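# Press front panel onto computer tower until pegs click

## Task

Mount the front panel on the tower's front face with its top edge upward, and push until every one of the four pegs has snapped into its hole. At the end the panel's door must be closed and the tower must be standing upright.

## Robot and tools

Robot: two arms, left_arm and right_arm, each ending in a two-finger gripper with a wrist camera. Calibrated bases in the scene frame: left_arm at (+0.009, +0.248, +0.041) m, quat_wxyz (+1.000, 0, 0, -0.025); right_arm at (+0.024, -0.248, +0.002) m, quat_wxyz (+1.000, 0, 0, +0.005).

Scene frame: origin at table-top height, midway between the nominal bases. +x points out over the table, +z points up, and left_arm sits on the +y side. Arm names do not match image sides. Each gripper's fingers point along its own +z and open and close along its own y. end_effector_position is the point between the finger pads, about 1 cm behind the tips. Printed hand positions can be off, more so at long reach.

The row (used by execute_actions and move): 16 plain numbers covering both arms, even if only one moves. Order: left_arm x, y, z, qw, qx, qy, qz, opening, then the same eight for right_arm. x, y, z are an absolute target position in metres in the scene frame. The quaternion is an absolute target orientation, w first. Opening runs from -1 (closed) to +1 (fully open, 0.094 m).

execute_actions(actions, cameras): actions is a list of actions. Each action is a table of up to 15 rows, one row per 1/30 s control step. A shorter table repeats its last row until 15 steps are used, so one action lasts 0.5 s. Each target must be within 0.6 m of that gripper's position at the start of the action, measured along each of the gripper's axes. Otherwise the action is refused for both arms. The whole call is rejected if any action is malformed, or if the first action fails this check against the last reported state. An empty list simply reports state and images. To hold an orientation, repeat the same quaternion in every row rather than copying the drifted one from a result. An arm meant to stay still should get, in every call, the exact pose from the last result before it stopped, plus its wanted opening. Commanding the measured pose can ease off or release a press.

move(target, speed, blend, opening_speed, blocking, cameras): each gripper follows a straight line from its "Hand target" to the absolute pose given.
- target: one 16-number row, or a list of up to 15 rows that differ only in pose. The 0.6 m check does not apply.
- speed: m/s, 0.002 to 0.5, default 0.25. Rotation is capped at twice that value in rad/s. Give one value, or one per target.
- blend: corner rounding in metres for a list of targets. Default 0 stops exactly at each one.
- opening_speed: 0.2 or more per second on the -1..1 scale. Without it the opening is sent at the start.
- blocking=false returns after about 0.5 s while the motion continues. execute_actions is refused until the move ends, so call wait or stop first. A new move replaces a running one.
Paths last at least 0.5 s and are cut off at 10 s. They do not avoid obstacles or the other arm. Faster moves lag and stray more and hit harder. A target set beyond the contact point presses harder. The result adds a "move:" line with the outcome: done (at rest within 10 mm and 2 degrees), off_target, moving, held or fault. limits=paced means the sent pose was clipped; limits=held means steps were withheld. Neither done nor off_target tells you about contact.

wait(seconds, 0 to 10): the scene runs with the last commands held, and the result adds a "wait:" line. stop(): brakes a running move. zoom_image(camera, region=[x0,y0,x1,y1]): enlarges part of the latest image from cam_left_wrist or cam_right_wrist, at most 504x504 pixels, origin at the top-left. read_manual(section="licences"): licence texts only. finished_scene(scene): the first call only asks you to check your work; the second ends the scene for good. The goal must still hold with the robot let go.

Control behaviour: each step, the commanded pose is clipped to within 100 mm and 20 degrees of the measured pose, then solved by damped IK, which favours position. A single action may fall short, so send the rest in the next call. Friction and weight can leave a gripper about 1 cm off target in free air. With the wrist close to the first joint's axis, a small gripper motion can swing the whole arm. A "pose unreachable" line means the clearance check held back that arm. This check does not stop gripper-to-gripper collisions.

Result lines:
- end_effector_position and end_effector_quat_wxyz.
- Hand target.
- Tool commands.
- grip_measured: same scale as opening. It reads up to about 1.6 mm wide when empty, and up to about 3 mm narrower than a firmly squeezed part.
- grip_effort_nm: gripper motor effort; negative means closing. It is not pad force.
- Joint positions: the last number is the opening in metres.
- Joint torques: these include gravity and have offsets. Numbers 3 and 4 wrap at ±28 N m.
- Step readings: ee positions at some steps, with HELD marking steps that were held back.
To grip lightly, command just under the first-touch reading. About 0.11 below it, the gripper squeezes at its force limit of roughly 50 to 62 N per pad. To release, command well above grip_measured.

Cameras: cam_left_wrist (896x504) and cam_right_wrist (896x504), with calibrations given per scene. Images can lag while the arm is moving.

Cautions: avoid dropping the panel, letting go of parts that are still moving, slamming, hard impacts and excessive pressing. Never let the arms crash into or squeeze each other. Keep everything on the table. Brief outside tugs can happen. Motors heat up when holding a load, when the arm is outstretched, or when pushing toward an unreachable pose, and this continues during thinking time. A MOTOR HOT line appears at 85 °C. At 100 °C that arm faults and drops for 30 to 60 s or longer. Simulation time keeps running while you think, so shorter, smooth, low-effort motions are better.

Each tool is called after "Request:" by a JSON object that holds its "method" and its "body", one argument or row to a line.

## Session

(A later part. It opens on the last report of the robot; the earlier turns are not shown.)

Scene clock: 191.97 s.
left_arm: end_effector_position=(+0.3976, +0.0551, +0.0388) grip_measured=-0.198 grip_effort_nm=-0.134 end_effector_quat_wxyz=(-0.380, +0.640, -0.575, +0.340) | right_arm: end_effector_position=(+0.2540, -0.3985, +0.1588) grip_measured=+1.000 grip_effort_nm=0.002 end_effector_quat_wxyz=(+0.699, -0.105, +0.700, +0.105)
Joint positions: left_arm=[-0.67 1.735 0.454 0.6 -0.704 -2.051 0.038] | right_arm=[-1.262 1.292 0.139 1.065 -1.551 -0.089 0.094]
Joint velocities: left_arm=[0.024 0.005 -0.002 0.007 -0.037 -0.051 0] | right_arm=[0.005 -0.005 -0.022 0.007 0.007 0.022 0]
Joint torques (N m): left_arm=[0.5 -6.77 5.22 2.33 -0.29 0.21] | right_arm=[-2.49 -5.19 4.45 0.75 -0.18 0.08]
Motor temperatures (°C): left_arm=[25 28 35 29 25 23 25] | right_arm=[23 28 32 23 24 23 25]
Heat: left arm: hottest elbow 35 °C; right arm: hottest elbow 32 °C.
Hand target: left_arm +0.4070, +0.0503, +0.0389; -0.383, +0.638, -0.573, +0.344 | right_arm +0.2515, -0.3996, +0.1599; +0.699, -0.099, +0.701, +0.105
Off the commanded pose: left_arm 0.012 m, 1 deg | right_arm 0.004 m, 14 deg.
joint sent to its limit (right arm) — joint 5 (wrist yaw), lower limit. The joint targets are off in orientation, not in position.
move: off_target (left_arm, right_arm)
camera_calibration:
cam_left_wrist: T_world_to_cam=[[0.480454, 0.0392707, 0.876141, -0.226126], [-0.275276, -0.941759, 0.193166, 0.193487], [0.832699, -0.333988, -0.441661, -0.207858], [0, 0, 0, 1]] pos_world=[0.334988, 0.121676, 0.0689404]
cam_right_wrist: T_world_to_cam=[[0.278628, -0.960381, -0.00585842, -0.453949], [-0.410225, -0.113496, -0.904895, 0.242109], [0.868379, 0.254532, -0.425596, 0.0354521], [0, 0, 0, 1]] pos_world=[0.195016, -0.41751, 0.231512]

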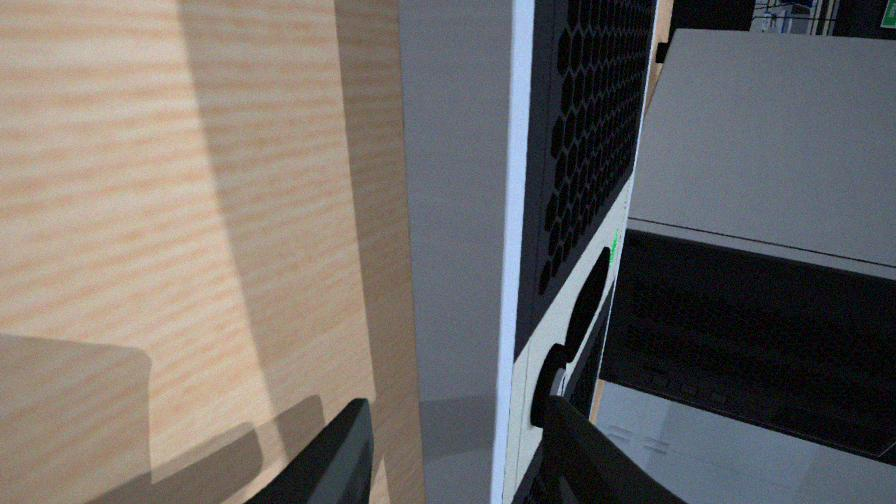

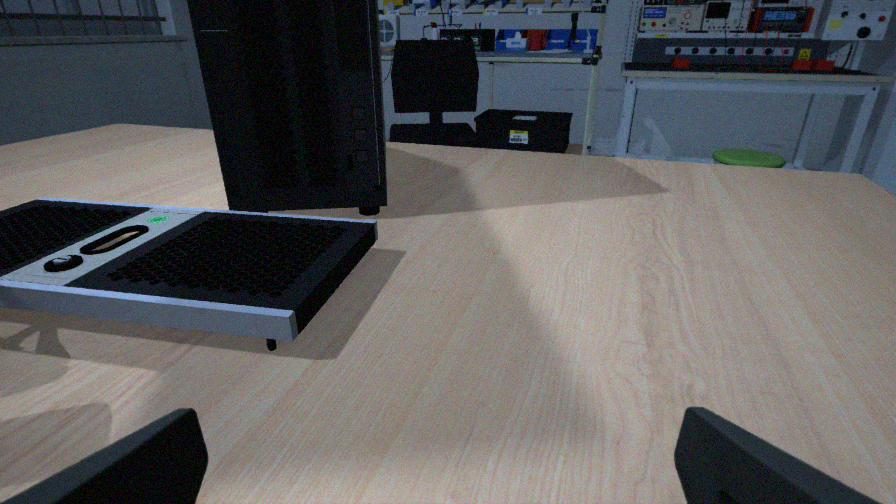

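Request:
{"method": "move", "body": {
  "target": [0.442,0.047,0.026,0.383,-0.637,0.572,-0.344,-0.2,0.25,-0.40,0.16,0.712,-0.175,0.653,0.191,1],
  "speed": 0.05
}}

Request:
{"method": "zoom_image", "body": {
  "camera": "cam_left_wrist",
  "region": [300, 250, 650, 504]
}}

Scene clock: 199.73 s.
left_arm: end_effector_position=(+0.4321, +0.0510, +0.0270) grip_measured=-0.198 grip_effort_nm=-0.125 end_effector_quat_wxyz=(-0.380, +0.640, -0.574, +0.341) | right_arm: end_effector_position=(+0.2540, -0.3985, +0.1588) grip_measured=+1.000 grip_effort_nm=0.007 end_effector_quat_wxyz=(+0.699, -0.105, +0.700, +0.105)
Joint positions: left_arm=[-0.613 1.823 0.532 0.64 -0.659 -2.007 0.038] | right_arm=[-1.262 1.292 0.139 1.065 -1.551 -0.089 0.094]
Joint velocities: left_arm=[-0.005 0.015 0.002 0.002 0.007 -0.051 -0.001] | right_arm=[-0.005 0.005 -0.007 -0.012 0.066 0.051 0]
Joint torques (N m): left_arm=[0.85 -7.88 5.19 2.33 -0.25 0.21] | right_arm=[-2.02 -5.48 4.3 0.59 -0.19 0.05]
Motor temperatures (°C): left_arm=[25 28 35 29 25 23 25] | right_arm=[23 28 32 23 24 23 25]
Heat: left arm: hottest elbow 35 °C; right arm: hottest elbow 32 °C.
Hand target: left_arm +0.4414, +0.0474, +0.0255; -0.383, +0.638, -0.573, +0.344 | right_arm +0.2515, -0.3996, +0.1599; +0.699, -0.099, +0.701, +0.105
Off the commanded pose: left_arm 0.011 m, 1 deg | right_arm 0.004 m, 14 deg.
joint sent to its limit (right arm) — joint 5 (wrist yaw), lower limit. The joint targets are off in orientation, not in position.
move: off_target (left_arm, right_arm)
camera_calibration:
cam_left_wrist: T_world_to_cam=[[0.479127, 0.0409812, 0.876788, -0.231674], [-0.27554, -0.941392, 0.194572, 0.201452], [0.833376, -0.334815, -0.439754, -0.243541], [0, 0, 0, 1]] pos_world=[0.36947, 0.117598, 0.0568339]
cam_right_wrist: T_world_to_cam=[[0.278628, -0.960381, -0.00585842, -0.453949], [-0.410225, -0.113496, -0.904895, 0.242109], [0.868379, 0.254532, -0.425596, 0.0354521], [0, 0, 0, 1]] pos_world=[0.195016, -0.41751, 0.231512]

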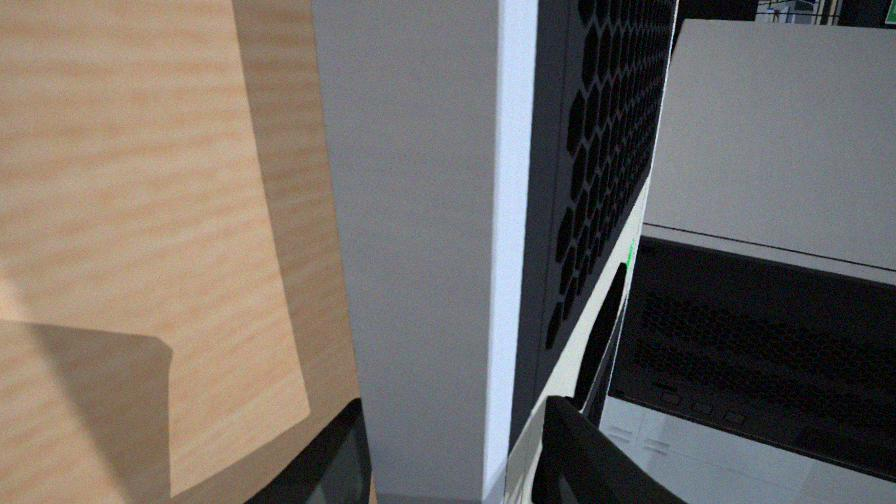

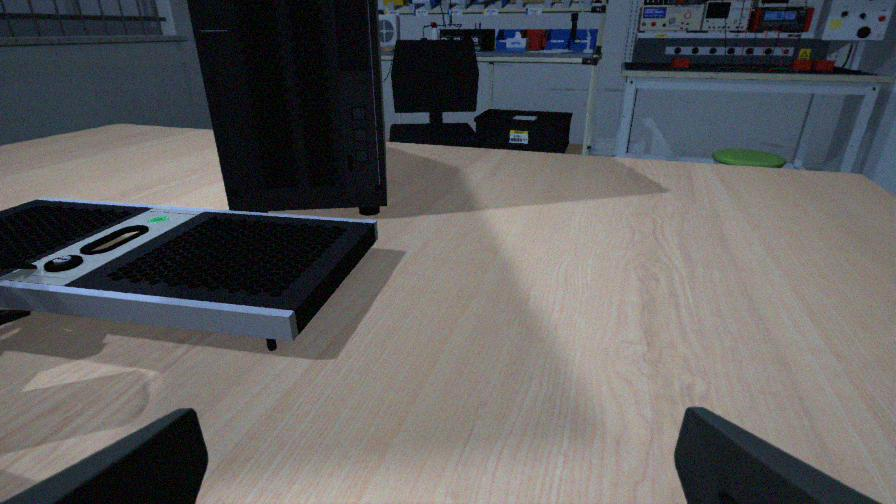

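Scaled by 1.440 from the camera's 896x504 image, which has a finer 1280x720 frame.

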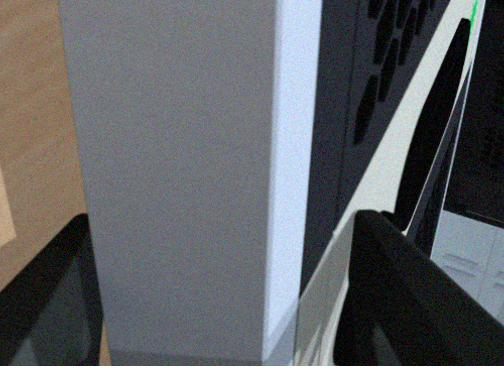

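Request:
{"method": "move", "body": {
  "target": [0.442,0.047,0.029,0.383,-0.637,0.572,-0.344,-0.75,0.25,-0.40,0.16,0.712,-0.175,0.653,0.191,1],
  "opening_speed": 0.3
}}

Scene clock: 208.30 s.
left_arm: end_effector_position=(+0.4395, +0.0475, +0.0347) grip_measured=-0.370 grip_effort_nm=-1.053 end_effector_quat_wxyz=(-0.388, +0.638, -0.565, +0.351) | right_arm: end_effector_position=(+0.2540, -0.3985, +0.1588) grip_measured=+1.000 grip_effort_nm=-0.002 end_effector_quat_wxyz=(+0.699, -0.105, +0.700, +0.105)
Joint positions: left_arm=[-0.613 1.823 0.546 0.658 -0.672 -1.999 0.03] | right_arm=[-1.262 1.292 0.139 1.065 -1.551 -0.089 0.094]
Joint velocities: left_arm=[-0.005 -0.005 -0.012 0.007 -0.022 -0.037 -0.003] | right_arm=[0.005 -0.024 -0.017 -0.007 -0.022 0.007 0]
Joint torques (N m): left_arm=[0.62 -8.7 4.27 1.39 0.31 0.15] | right_arm=[-2.37 -5.25 4.26 0.7 -0.11 0.06]
Motor temperatures (°C): left_arm=[25 28 34 28 25 23 25] | right_arm=[23 28 31 23 24 23 25]
Heat: left arm: hottest elbow 34 °C; right arm: hottest elbow 31 °C.
Hand target: left_arm +0.4418, +0.0472, +0.0290; -0.383, +0.638, -0.572, +0.344 | right_arm +0.2515, -0.3996, +0.1599; +0.699, -0.099, +0.701, +0.105
Off the commanded pose: left_arm 0.006 m, 1 deg | right_arm 0.004 m, 14 deg.
joint sent to its limit (right arm) — joint 5 (wrist yaw), lower limit. The joint targets are off in orientation, not in position.
move: off_target (right_arm)
camera_calibration:
cam_left_wrist: T_world_to_cam=[[0.452831, 0.0503153, 0.890176, -0.231242], [-0.274456, -0.94206, 0.192863, 0.198303], [0.848303, -0.331649, -0.412784, -0.255135], [0, 0, 0, 1]] pos_world=[0.375571, 0.113833, 0.0622847]
cam_right_wrist: T_world_to_cam=[[0.278628, -0.960381, -0.00585842, -0.453949], [-0.410225, -0.113496, -0.904895, 0.242109], [0.868379, 0.254532, -0.425596, 0.0354521], [0, 0, 0, 1]] pos_world=[0.195016, -0.41751, 0.231512]

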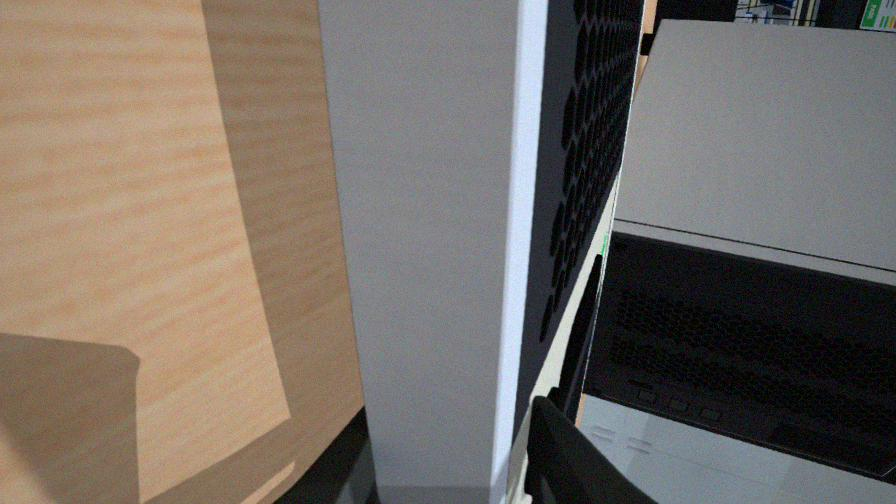

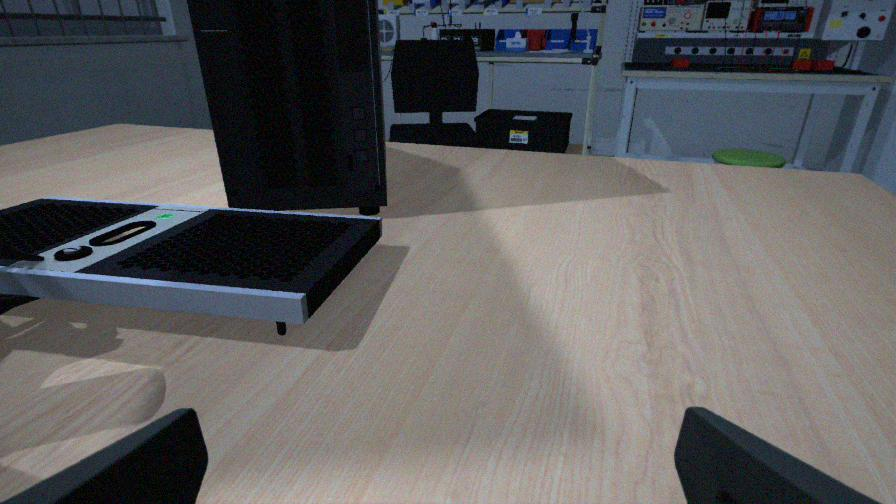

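Request:
{"method": "move", "body": {
  "target": [
    [0.42,0.06,0.10,0.383,-0.637,0.572,-0.344,-0.75,0.22,-0.48,0.22,0.712,-0.175,0.653,0.191,1],
    [0.36,0.12,0.36,0.383,-0.637,0.572,-0.344,-0.75,0.22,-0.48,0.22,0.712,-0.175,0.653,0.191,1]
  ],
  "speed": 0.1
}}

Request:
{"method": "move", "body": {
  "target": [
    [0.36,0.13,0.37,0.707,0,0.707,0,-0.75,0.22,-0.48,0.22,0.712,-0.175,0.653,0.191,1],
    [0.42,0.12,0.36,0.592,0.386,0.592,-0.386,-0.75,0.22,-0.48,0.22,0.712,-0.175,0.653,0.191,1]
  ],
  "speed": 0.2
}}

Scene clock: 231.00 s.
left_arm: end_effector_position=(+0.3528, +0.1198, +0.3050) grip_measured=-0.531 grip_effort_nm=-1.057 end_effector_quat_wxyz=(-0.375, +0.638, -0.602, +0.300) | right_arm: end_effector_position=(+0.2236, -0.4678, +0.2065) grip_measured=+1.000 grip_effort_nm=0.002 end_effector_quat_wxyz=(+0.705, -0.018, +0.706, +0.055)
Joint positions: left_arm=[-0.587 0.827 0.698 -0.602 -0.632 -1.975 0.022] | right_arm=[-1.459 1.165 0.242 0.979 -1.551 0.109 0.094]
Joint velocities: left_arm=[0.005 0.005 0.002 -0.002 0.007 0.007 0] | right_arm=[0.005 -0.005 -0.012 -0.012 0.022 -0.051 0]
Joint torques (N m): left_arm=[0.5 -3.72 15.01 2.06 -0.59 0.11] | right_arm=[-1.96 -5.25 9.74 0.61 -0.03 0.1]
Motor temperatures (°C): left_arm=[25 29 32 28 25 23 26] | right_arm=[23 28 31 23 24 23 25]
Heat: left arm: hottest elbow 32 °C; right arm: hottest elbow 31 °C.
Hand target: left_arm +0.3619, +0.1165, +0.3569; -0.383, +0.638, -0.572, +0.345 | right_arm +0.2218, -0.4800, +0.2197; +0.706, -0.025, +0.706, +0.041
Off the commanded pose: left_arm 0.055 m, 6 deg | right_arm 0.019 m, 25 deg; orientation clipped.
joint sent to its limit (right arm) — joint 5 (wrist yaw), lower limit. The joint targets are off in orientation, not in position.
move: off_target (left_arm, right_arm); limits=paced
camera_calibration:
cam_left_wrist: T_world_to_cam=[[0.54591, -0.0175338, 0.837661, -0.444847], [-0.271885, -0.949384, 0.157317, 0.201332], [0.792503, -0.313629, -0.523045, 0.00518902], [0, 0, 0, 1]] pos_world=[0.293473, 0.184969, 0.343671]
cam_right_wrist: T_world_to_cam=[[0.0860323, -0.994549, -0.0589192, -0.47375], [-0.426834, 0.0166425, -0.904177, 0.329369], [0.900228, 0.102937, -0.423076, 0.021246], [0, 0, 0, 1]] pos_world=[0.162218, -0.478836, 0.278884]

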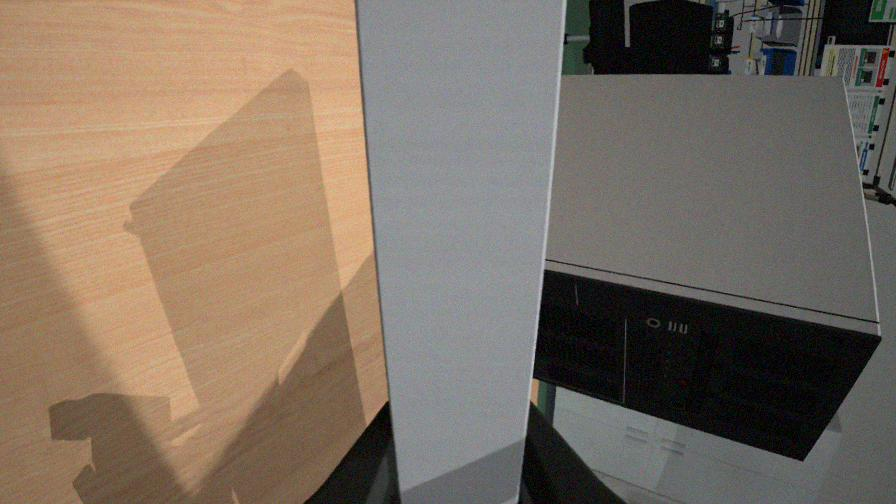

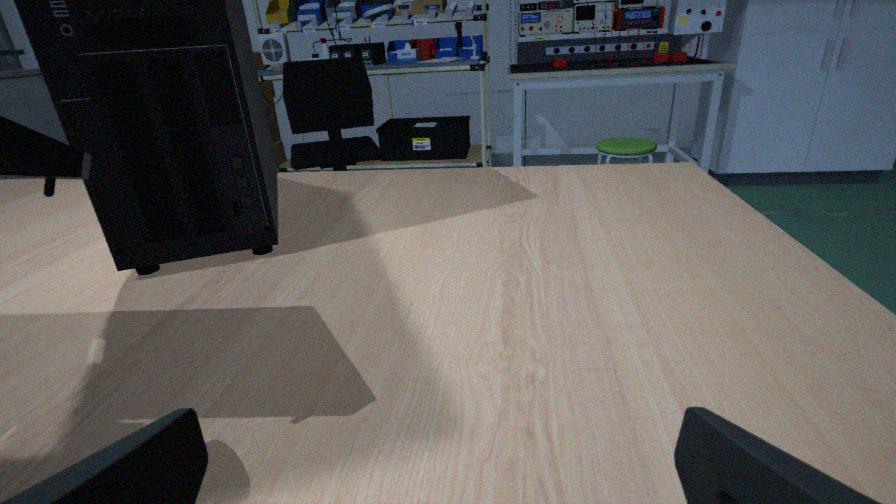

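Scene clock: 239.07 s.
left_arm: end_effector_position=(+0.4036, +0.1170, +0.3270) grip_measured=-0.535 grip_effort_nm=-1.067 end_effector_quat_wxyz=(+0.576, +0.365, +0.611, -0.403) | right_arm: end_effector_position=(+0.2233, -0.4680, +0.2068) grip_measured=+1.000 grip_effort_nm=0.002 end_effector_quat_wxyz=(+0.705, -0.017, +0.707, +0.055)
Joint positions: left_arm=[0.13 1.165 0.569 0.559 1.23 -0.037 0.022] | right_arm=[-1.46 1.164 0.242 0.979 -1.551 0.111 0.094]
Joint velocities: left_arm=[-0.015 0.005 0.002 0.012 -0.037 0.022 -0.002] | right_arm=[0.005 -0.005 -0.007 -0.012 0.051 -0.022 0]
Joint torques (N m): left_arm=[0.38 -4.84 12.88 2.82 0.14 -0.09] | right_arm=[-2.2 -5.19 9.63 0.66 -0.05 0.05]
Motor temperatures (°C): left_arm=[25 28 33 28 25 23 26] | right_arm=[23 28 31 23 24 23 25]
Heat: left arm: hottest elbow 33 °C; right arm: hottest elbow 31 °C.
Hand target: left_arm +0.4181, +0.1203, +0.3594; +0.599, +0.380, +0.589, -0.388 | right_arm +0.2214, -0.4795, +0.2199; +0.707, -0.024, +0.706, +0.041
Off the commanded pose: left_arm 0.037 m, 4 deg | right_arm 0.018 m, 25 deg; orientation clipped.
joint sent to its limit (right arm) — joint 5 (wrist yaw), lower limit. The joint targets are off in orientation, not in position.
move: off_target (left_arm, right_arm); limits=paced
camera_calibration:
cam_left_wrist: T_world_to_cam=[[-0.909644, -0.410985, 0.0603219, 0.396572], [-0.228403, 0.373574, -0.899041, 0.382084], [0.346957, -0.831585, -0.43369, 0.186785], [0, 0, 0, 1]] pos_world=[0.383202, 0.175576, 0.400594]
cam_right_wrist: T_world_to_cam=[[0.0845096, -0.994588, -0.0604427, -0.473288], [-0.426928, 0.0186673, -0.904093, 0.330405], [0.900328, 0.102209, -0.42304, 0.0213165], [0, 0, 0, 1]] pos_world=[0.161865, -0.479073, 0.279128]

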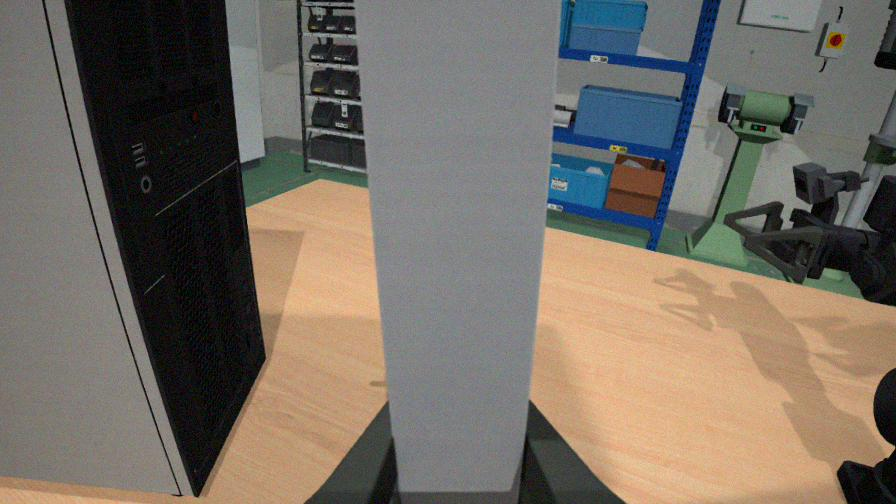

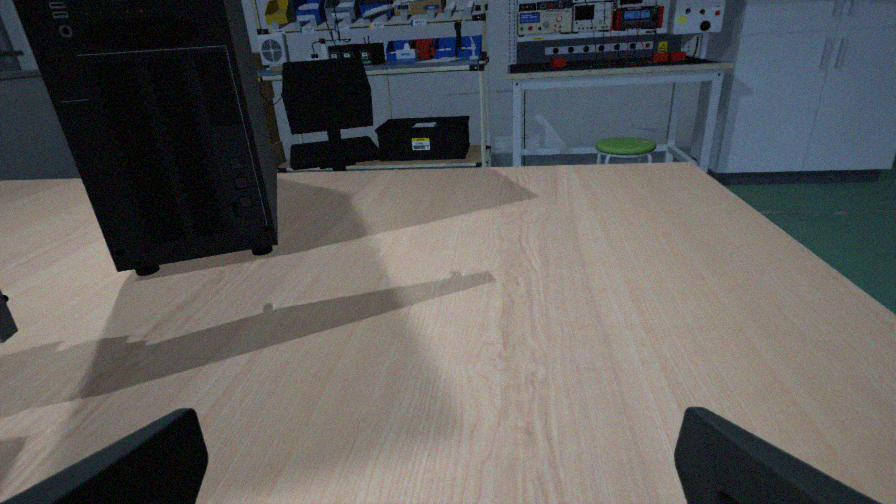

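Request:
{"method": "move", "body": {
  "target": [0.42,0.12,0.36,0.592,0.386,0.592,-0.386,-0.75,0.45,-0.48,0.28,0.549,-0.445,0.445,0.549,1]
}}

Request:
{"method": "zoom_image", "body": {
  "camera": "cam_right_wrist",
  "region": [200, 0, 700, 504]
}}

Scene clock: 253.03 s.
left_arm: end_effector_position=(+0.4048, +0.1169, +0.3270) grip_measured=-0.535 grip_effort_nm=-1.057 end_effector_quat_wxyz=(+0.569, +0.368, +0.613, -0.405) | right_arm: end_effector_position=(+0.4395, -0.4747, +0.2696) grip_measured=+1.000 grip_effort_nm=0.002 end_effector_quat_wxyz=(+0.650, -0.191, +0.680, +0.280)
Joint positions: left_arm=[0.131 1.165 0.583 0.511 1.239 -0.012 0.022] | right_arm=[-0.881 1.534 0.819 0.803 -1.551 0.221 0.094]
Joint velocities: left_arm=[0.024 0.015 0.002 -0.002 -0.081 -0.037 0] | right_arm=[-0.005 -0.015 -0.002 -0.022 0.007 -0.022 0]
Joint torques (N m): left_arm=[0.44 -5.48 13.03 1.8 0.22 0.12] | right_arm=[-0.73 -11.16 11.78 0.53 -0.03 0.04]
Motor temperatures (°C): left_arm=[25 28 35 28 25 23 26] | right_arm=[23 28 32 23 24 23 25]
Heat: left arm: hottest elbow 35 °C; right arm: hottest elbow 32 °C.
Hand target: left_arm +0.4183, +0.1205, +0.3594; +0.593, +0.386, +0.592, -0.386 | right_arm +0.4495, -0.4791, +0.2810; +0.650, -0.201, +0.677, +0.280
Off the commanded pose: left_arm 0.036 m, 5 deg | right_arm 0.016 m, 52 deg; orientation clipped.
joint sent to its limit (right arm) — joint 5 (wrist yaw), lower limit. The joint targets are off in orientation, not in position.
move: off_target (left_arm, right_arm); limits=paced
camera_calibration:
cam_left_wrist: T_world_to_cam=[[-0.912703, -0.403043, 0.0673008, 0.39569], [-0.234615, 0.382032, -0.893872, 0.382232], [0.334558, -0.83163, -0.443241, 0.194358], [0, 0, 0, 1]] pos_world=[0.3858, 0.17509, 0.401183]
cam_right_wrist: T_world_to_cam=[[0.610899, -0.779546, -0.138243, -0.602694], [-0.41129, -0.163281, -0.896761, 0.384396], [0.676494, 0.604688, -0.420367, 0.190121], [0, 0, 0, 1]] pos_world=[0.397668, -0.522027, 0.341313]

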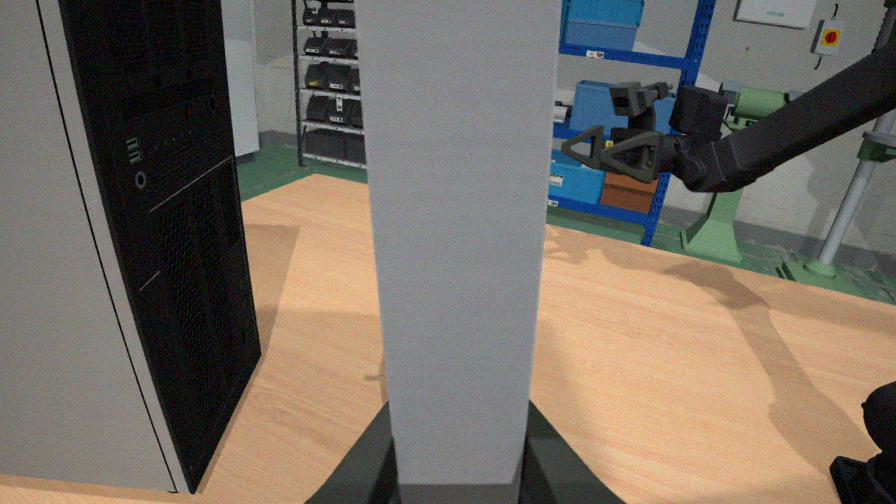

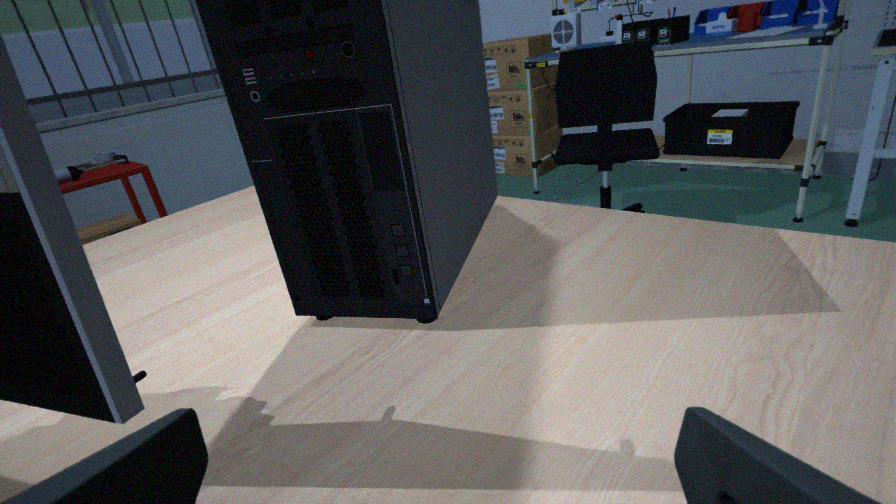

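Scaled by 1.000.

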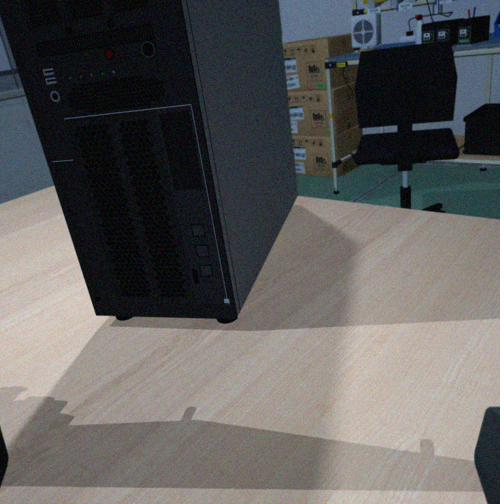

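Request:
{"method": "move", "body": {
  "target": [0.59,0.0,0.345,0.605,0.386,0.585,-0.375,-0.75,0.47,-0.5,0.36,0.650,-0.200,0.680,0.280,1],
  "speed": 0.15
}}

Request:
{"method": "zoom_image", "body": {
  "camera": "cam_right_wrist",
  "region": [0, 0, 500, 504]
}}

Scene clock: 279.50 s.
left_arm: end_effector_position=(+0.5736, +0.0084, +0.3080) grip_measured=-0.535 grip_effort_nm=-1.062 end_effector_quat_wxyz=(+0.576, +0.372, +0.616, -0.388) | right_arm: end_effector_position=(+0.4625, -0.5003, +0.3338) grip_measured=+1.000 grip_effort_nm=0.007 end_effector_quat_wxyz=(+0.645, -0.181, +0.682, +0.292)
Joint positions: left_arm=[-0.119 1.642 1.011 0.569 0.966 0.002 0.022] | right_arm=[-0.878 1.518 0.99 0.689 -1.551 0.326 0.094]
Joint velocities: left_arm=[-0.005 -0.015 0.012 -0.017 -0.037 -0.066 0] | right_arm=[0.005 -0.005 0.007 -0.012 -0.022 0.022 0]
Joint torques (N m): left_arm=[-0.5 -12.28 12.98 2.56 -0.02 0.11] | right_arm=[-0.26 -13.57 13.27 0.47 0.24 0.06]
Motor temperatures (°C): left_arm=[25 28 37 28 25 22 27] | right_arm=[23 29 33 22 24 23 25]
Heat: left arm: hottest elbow 37 °C; right arm: hottest elbow 33 °C.
Hand target: left_arm +0.5885, +0.0034, +0.3426; +0.605, +0.387, +0.586, -0.374 | right_arm +0.4692, -0.4995, +0.3599; +0.651, -0.199, +0.677, +0.281
Off the commanded pose: left_arm 0.041 m, 5 deg | right_arm 0.027 m, 3 deg.
move: off_target (left_arm, right_arm)
camera_calibration:
cam_left_wrist: T_world_to_cam=[[-0.904299, -0.425206, 0.037984, 0.511632], [-0.224326, 0.397603, -0.889713, 0.439008], [0.363209, -0.813088, -0.454937, 0.0262453], [0, 0, 0, 1]] pos_world=[0.551617, 0.064338, 0.383097]
cam_right_wrist: T_world_to_cam=[[0.609927, -0.774023, -0.169936, -0.614032], [-0.428021, -0.141298, -0.892655, 0.464607], [0.666924, 0.61719, -0.41748, 0.226708], [0, 0, 0, 1]] pos_world=[0.422179, -0.549549, 0.405034]

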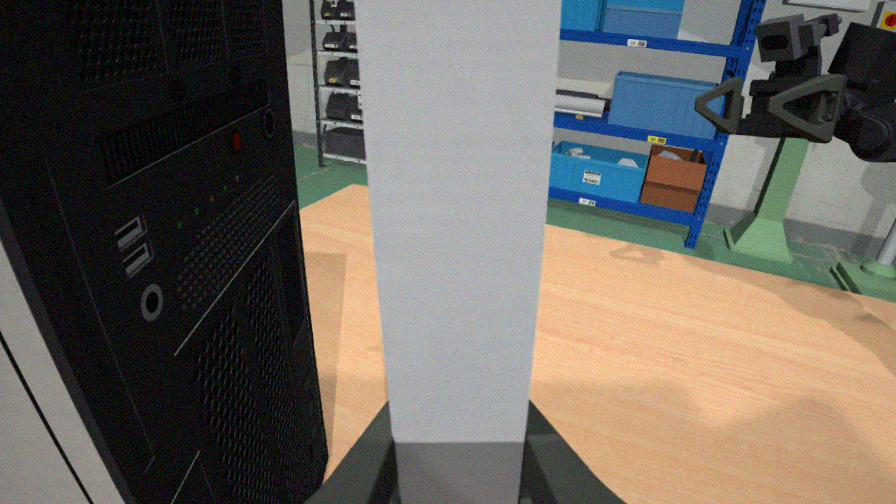

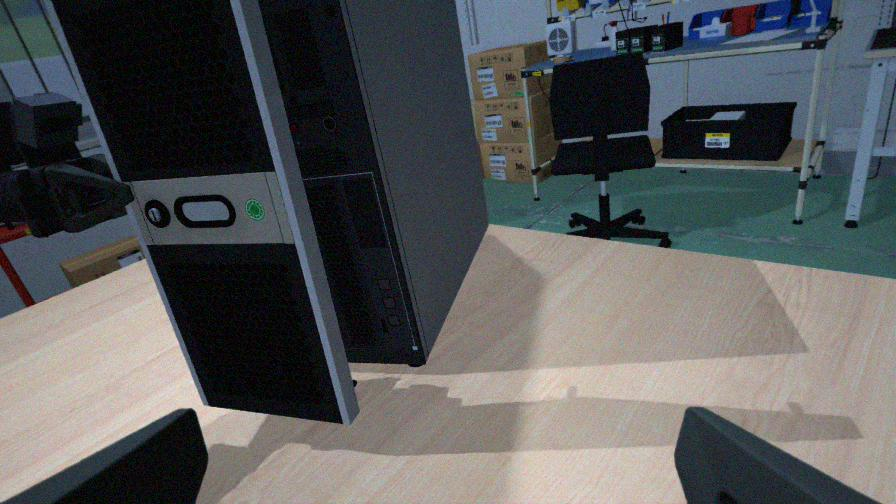

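Scaled by 1.000.

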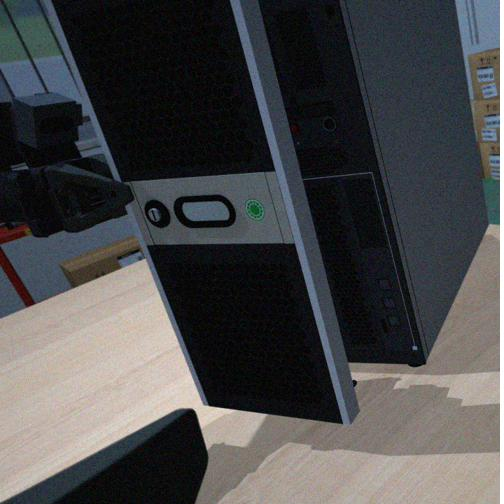

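Request:
{"method": "move", "body": {
  "target": [0.59,0.0,0.345,0.605,0.386,0.585,-0.375,-0.75,0.5,-0.48,0.54,0.640,-0.210,0.66,0.300,1],
  "speed": 0.15,
  "cameras": ["cam_right_wrist"]
}}

Request:
{"method": "zoom_image", "body": {
  "camera": "cam_right_wrist",
  "region": [100, 0, 500, 400]
}}

Scene clock: 289.07 s.
left_arm: end_effector_position=(+0.5739, +0.0076, +0.3081) grip_measured=-0.535 grip_effort_nm=-1.072 end_effector_quat_wxyz=(+0.577, +0.371, +0.616, -0.387) | right_arm: end_effector_position=(+0.4962, -0.4855, +0.5149) grip_measured=+1.000 grip_effort_nm=0.002 end_effector_quat_wxyz=(+0.642, -0.196, +0.673, +0.311)
Joint positions: left_arm=[-0.121 1.642 1.011 0.569 0.961 0.002 0.022] | right_arm=[-0.807 1.452 1.366 0.484 -1.528 0.565 0.094]
Joint velocities: left_arm=[-0.005 -0.005 -0.017 -0.017 0.007 -0.125 0.003] | right_arm=[-0.005 -0.005 0.002 0.007 -0.081 0.022 0]
Joint torques (N m): left_arm=[-0.73 -12.28 13 2.78 0 0.08] | right_arm=[-0.21 -12.69 14.79 0.4 0.47 0.07]
Motor temperatures (°C): left_arm=[25 29 37 28 25 22 27] | right_arm=[23 29 35 22 24 23 25]
Heat: left arm: hottest elbow 37 °C; right arm: hottest elbow 35 °C.
Hand target: left_arm +0.5876, +0.0010, +0.3447; +0.606, +0.386, +0.586, -0.375 | right_arm +0.4993, -0.4799, +0.5396; +0.647, -0.212, +0.667, +0.303
Off the commanded pose: left_arm 0.041 m, 5 deg | right_arm 0.026 m, 2 deg.
move: off_target (left_arm, right_arm)
camera_calibration:
cam_right_wrist: T_world_to_cam=[[0.650431, -0.739674, -0.172691, -0.59434], [-0.412769, -0.153351, -0.897834, 0.632066], [0.637622, 0.65526, -0.405059, 0.297345], [0, 0, 0, 1]] pos_world=[0.45788, -0.537528, 0.585296]
Images, in order (width x height): cam_right_wrist 896x504.

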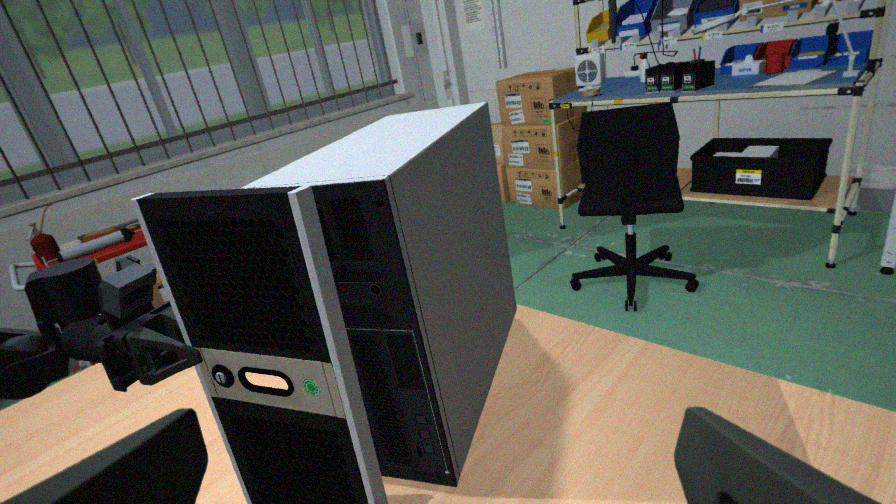

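Scaled by 1.260 from the camera's 896x504 image, which has a finer 1280x720 frame.

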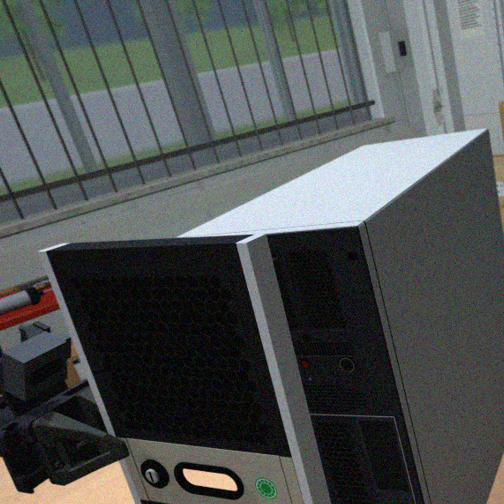

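Request:
{"method": "move", "body": {
  "target": [0.64,-0.013,0.315,0.622,0.385,0.5645,-0.3816,-0.75,0.5,-0.48,0.54,0.640,-0.210,0.66,0.300,1],
  "speed": 0.1
}}

Request:
{"method": "zoom_image", "body": {
  "camera": "cam_right_wrist",
  "region": [150, 100, 550, 504]
}}

Scene clock: 322.57 s.
left_arm: end_effector_position=(+0.6246, -0.0041, +0.2786) grip_measured=-0.535 grip_effort_nm=-1.067 end_effector_quat_wxyz=(+0.596, +0.373, +0.596, -0.388) | right_arm: end_effector_position=(+0.4962, -0.4855, +0.5151) grip_measured=+1.000 grip_effort_nm=0.002 end_effector_quat_wxyz=(+0.641, -0.196, +0.673, +0.311)
Joint positions: left_arm=[-0.125 1.828 1.133 0.713 0.961 -0.033 0.022] | right_arm=[-0.807 1.452 1.366 0.484 -1.528 0.566 0.094]
Joint velocities: left_arm=[-0.005 -0.015 -0.007 0.027 0.095 -0.022 0] | right_arm=[-0.005 0.005 -0.002 -0.017 -0.095 0.037 0]
Joint torques (N m): left_arm=[-0.21 -14.39 12.49 3.17 0.06 -0.12] | right_arm=[-0.56 -12.81 14.69 0.38 0.43 0.05]
Motor temperatures (°C): left_arm=[25 30 37 28 25 22 27] | right_arm=[23 30 42 22 24 23 25]
Heat: left arm: hottest elbow 37 °C; right arm: hottest elbow 42 °C.
Hand target: left_arm +0.6373, -0.0113, +0.3146; +0.622, +0.385, +0.565, -0.382 | right_arm +0.4988, -0.4794, +0.5395; +0.647, -0.212, +0.667, +0.303
Off the commanded pose: left_arm 0.040 m, 5 deg | right_arm 0.026 m, 2 deg.
move: off_target (left_arm, right_arm)
camera_calibration:
cam_left_wrist: T_world_to_cam=[[-0.90599, -0.423247, 0.00659577, 0.563416], [-0.180706, 0.37263, -0.910216, 0.407634], [0.382788, -0.825839, -0.414082, -0.0394973], [0, 0, 0, 1]] pos_world=[0.59923, 0.0539488, 0.350964]
cam_right_wrist: T_world_to_cam=[[0.650398, -0.739615, -0.173067, -0.594071], [-0.412987, -0.153093, -0.897778, 0.632427], [0.637514, 0.655387, -0.405023, 0.297512], [0, 0, 0, 1]] pos_world=[0.457899, -0.537549, 0.585464]

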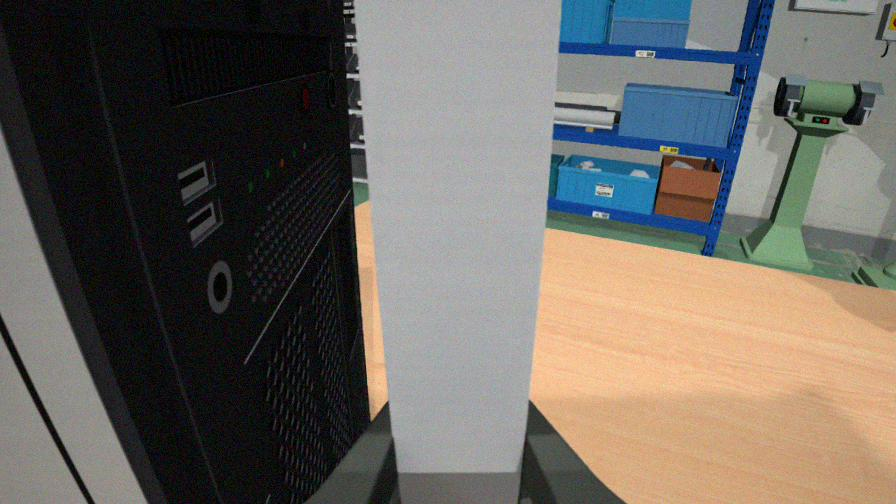

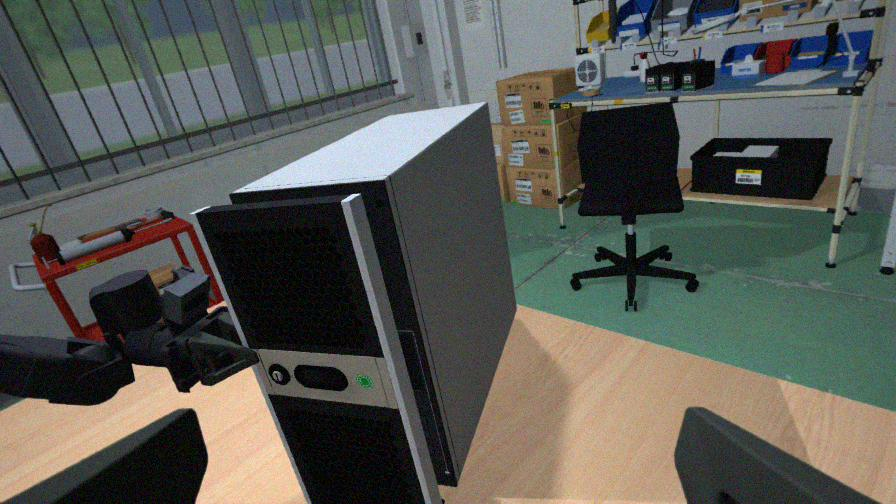

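Scaled by 1.248 from the camera's 896x504 image, which has a finer 1280x720 frame.

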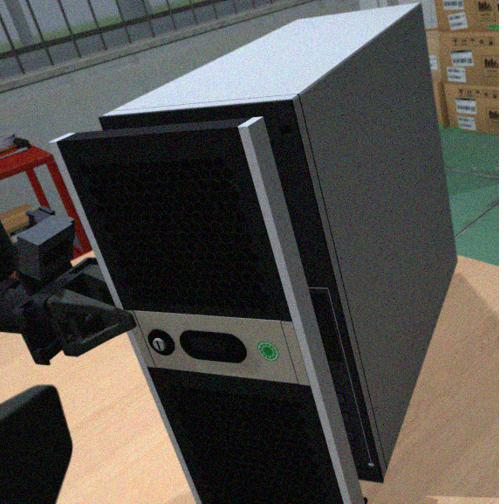

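Request:
{"method": "move", "body": {
  "target": [0.6625,-0.010,0.315,0.622,0.385,0.5645,-0.3816,-0.75,0.64,-0.41,0.22,0.621,-0.363,0.57,0.396,1],
  "speed": 0.12
}}

Request:
{"method": "zoom_image", "body": {
  "camera": "cam_right_wrist",
  "region": [250, 150, 550, 400]
}}

Scene clock: 355.00 s.
left_arm: end_effector_position=(+0.6448, -0.0088, +0.2840) grip_measured=-0.535 grip_effort_nm=-1.062 end_effector_quat_wxyz=(+0.602, +0.380, +0.585, -0.388) | right_arm: end_effector_position=(+0.6287, -0.4098, +0.2061) grip_measured=+1.000 grip_effort_nm=0.002 end_effector_quat_wxyz=(+0.606, -0.319, +0.630, +0.367)
Joint positions: left_arm=[-0.125 1.874 1.207 0.713 0.972 -0.035 0.022] | right_arm=[-0.549 2 1.27 0.893 -1.551 0.239 0.094]
Joint velocities: left_arm=[-0.015 -0.005 0.007 0.012 -0.051 0.051 0] | right_arm=[-0.005 0.005 -0.012 0.022 -0.022 0.007 0]
Joint torques (N m): left_arm=[0.5 -15.03 12.78 2.17 0.03 -0.11] | right_arm=[-0.56 -18.02 11.59 1.36 0.05 -0.18]
Motor temperatures (°C): left_arm=[25 31 39 28 25 22 27] | right_arm=[23 30 44 22 24 23 24]
Heat: left arm: hottest elbow 39 °C; right arm: hottest elbow 44 °C.
Hand target: left_arm +0.6606, -0.0088, +0.3146; +0.622, +0.385, +0.565, -0.382 | right_arm +0.6386, -0.4087, +0.2215; +0.616, -0.344, +0.617, +0.350
Off the commanded pose: left_arm 0.036 m, 3 deg | right_arm 0.018 m, 9 deg.
joint sent to its limit (right arm) — joint 5 (wrist yaw), lower limit. The joint targets are off in orientation, not in position.
move: off_target (left_arm, right_arm)
camera_calibration:
cam_left_wrist: T_world_to_cam=[[-0.910697, -0.412833, -0.0141423, 0.588689], [-0.153211, 0.369377, -0.916563, 0.402034], [0.383611, -0.832544, -0.399641, -0.0535388], [0, 0, 0, 1]] pos_world=[0.618251, 0.0499548, 0.355418]
cam_right_wrist: T_world_to_cam=[[0.836587, -0.54175, -0.081423, -0.732614], [-0.29146, -0.314293, -0.903477, 0.280063], [0.463868, 0.779568, -0.420832, 0.201587], [0, 0, 0, 1]] pos_world=[0.601012, -0.466023, 0.278213]

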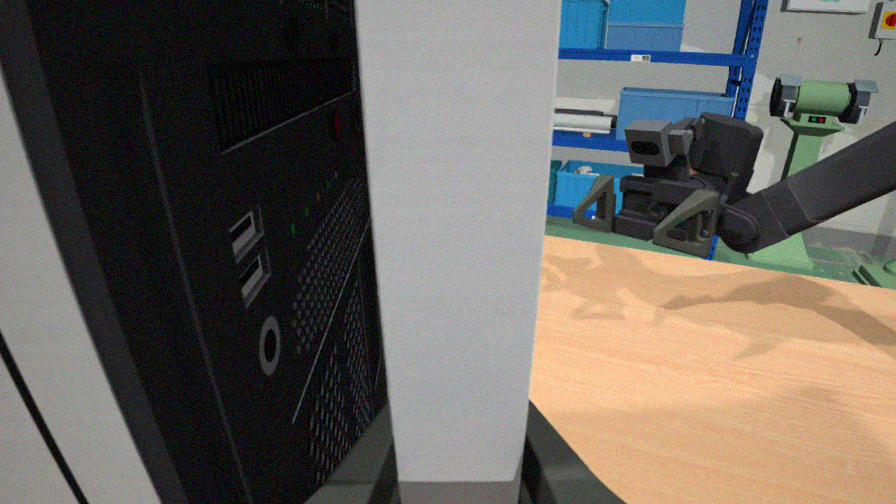

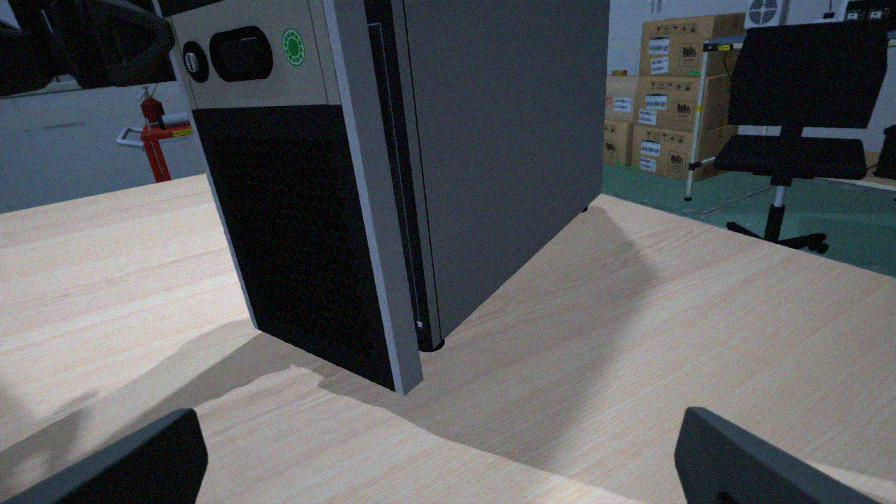

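Scaled by 1.680 from the camera's 896x504 image, which has a finer 1280x720 frame.

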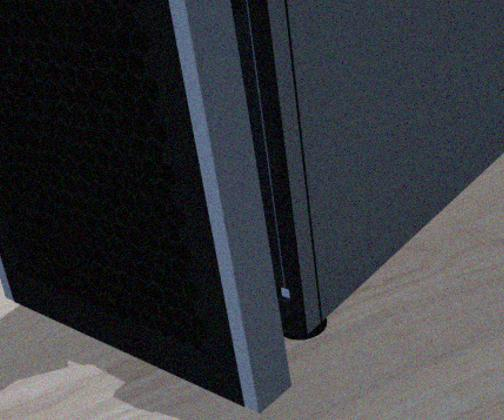

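Request:
{"method": "move", "body": {
  "target": [0.6625,-0.010,0.311,0.622,0.385,0.5645,-0.3816,-0.75,0.59,-0.50,0.37,0.616,-0.344,0.617,0.35,1],
  "speed": 0.12,
  "cameras": ["cam_right_wrist"]
}}

Request:
{"method": "zoom_image", "body": {
  "camera": "cam_right_wrist",
  "region": [250, 0, 600, 400]
}}

Scene clock: 372.63 s.
left_arm: end_effector_position=(+0.6455, -0.0090, +0.2805) grip_measured=-0.535 grip_effort_nm=-1.057 end_effector_quat_wxyz=(+0.600, +0.379, +0.587, -0.389) | right_arm: end_effector_position=(+0.5889, -0.4925, +0.3431) grip_measured=+1.000 grip_effort_nm=0.002 end_effector_quat_wxyz=(+0.637, -0.279, +0.647, +0.312)
Joint positions: left_arm=[-0.125 1.879 1.207 0.713 0.973 -0.036 0.022] | right_arm=[-0.701 1.799 1.349 0.763 -1.551 0.36 0.094]
Joint velocities: left_arm=[-0.015 -0.005 -0.022 -0.007 0.037 0.051 0] | right_arm=[-0.015 -0.024 -0.002 -0.002 0.007 0.037 0]
Joint torques (N m): left_arm=[0.62 -15.03 12.38 2.54 0.02 -0.09] | right_arm=[-1.38 -17.26 13.49 0.51 0.12 0.07]
Motor temperatures (°C): left_arm=[25 31 38 28 25 22 27] | right_arm=[23 33 43 22 24 23 24]
Heat: left arm: hottest elbow 38 °C; right arm: hottest elbow 43 °C.
Hand target: left_arm +0.6605, -0.0091, +0.3107; +0.622, +0.385, +0.565, -0.382 | right_arm +0.5898, -0.4991, +0.3695; +0.644, -0.291, +0.642, +0.297
Off the commanded pose: left_arm 0.035 m, 4 deg | right_arm 0.028 m, 10 deg.
joint sent to its limit (right arm) — joint 5 (wrist yaw), lower limit. The joint targets are off in orientation, not in position.
move: off_target (left_arm, right_arm)
camera_calibration:
cam_right_wrist: T_world_to_cam=[[0.746952, -0.662704, -0.0537171, -0.74929], [-0.314697, -0.281219, -0.906577, 0.397318], [0.585686, 0.694074, -0.418609, 0.227587], [0, 0, 0, 1]] pos_world=[0.551424, -0.542787, 0.415219]
Images, in order (width x height): cam_right_wrist 896x504.

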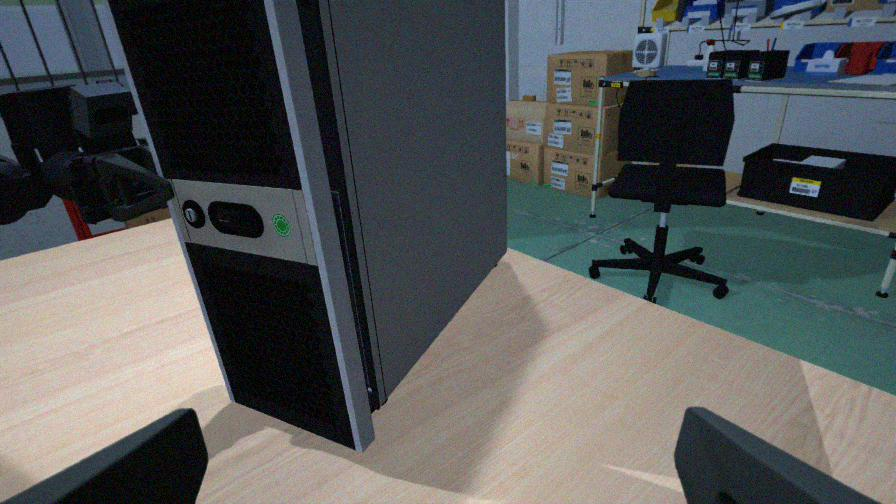

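Scaled by 1.260 from the camera's 896x504 image, which has a finer 1280x720 frame.

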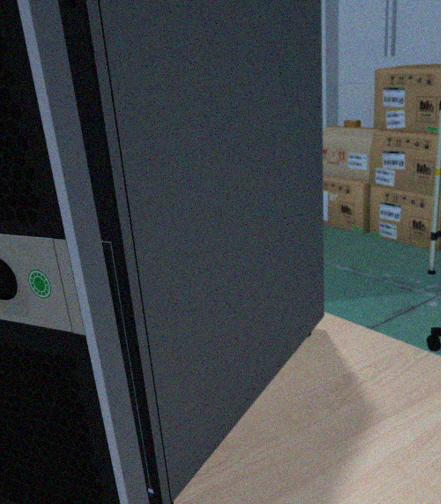

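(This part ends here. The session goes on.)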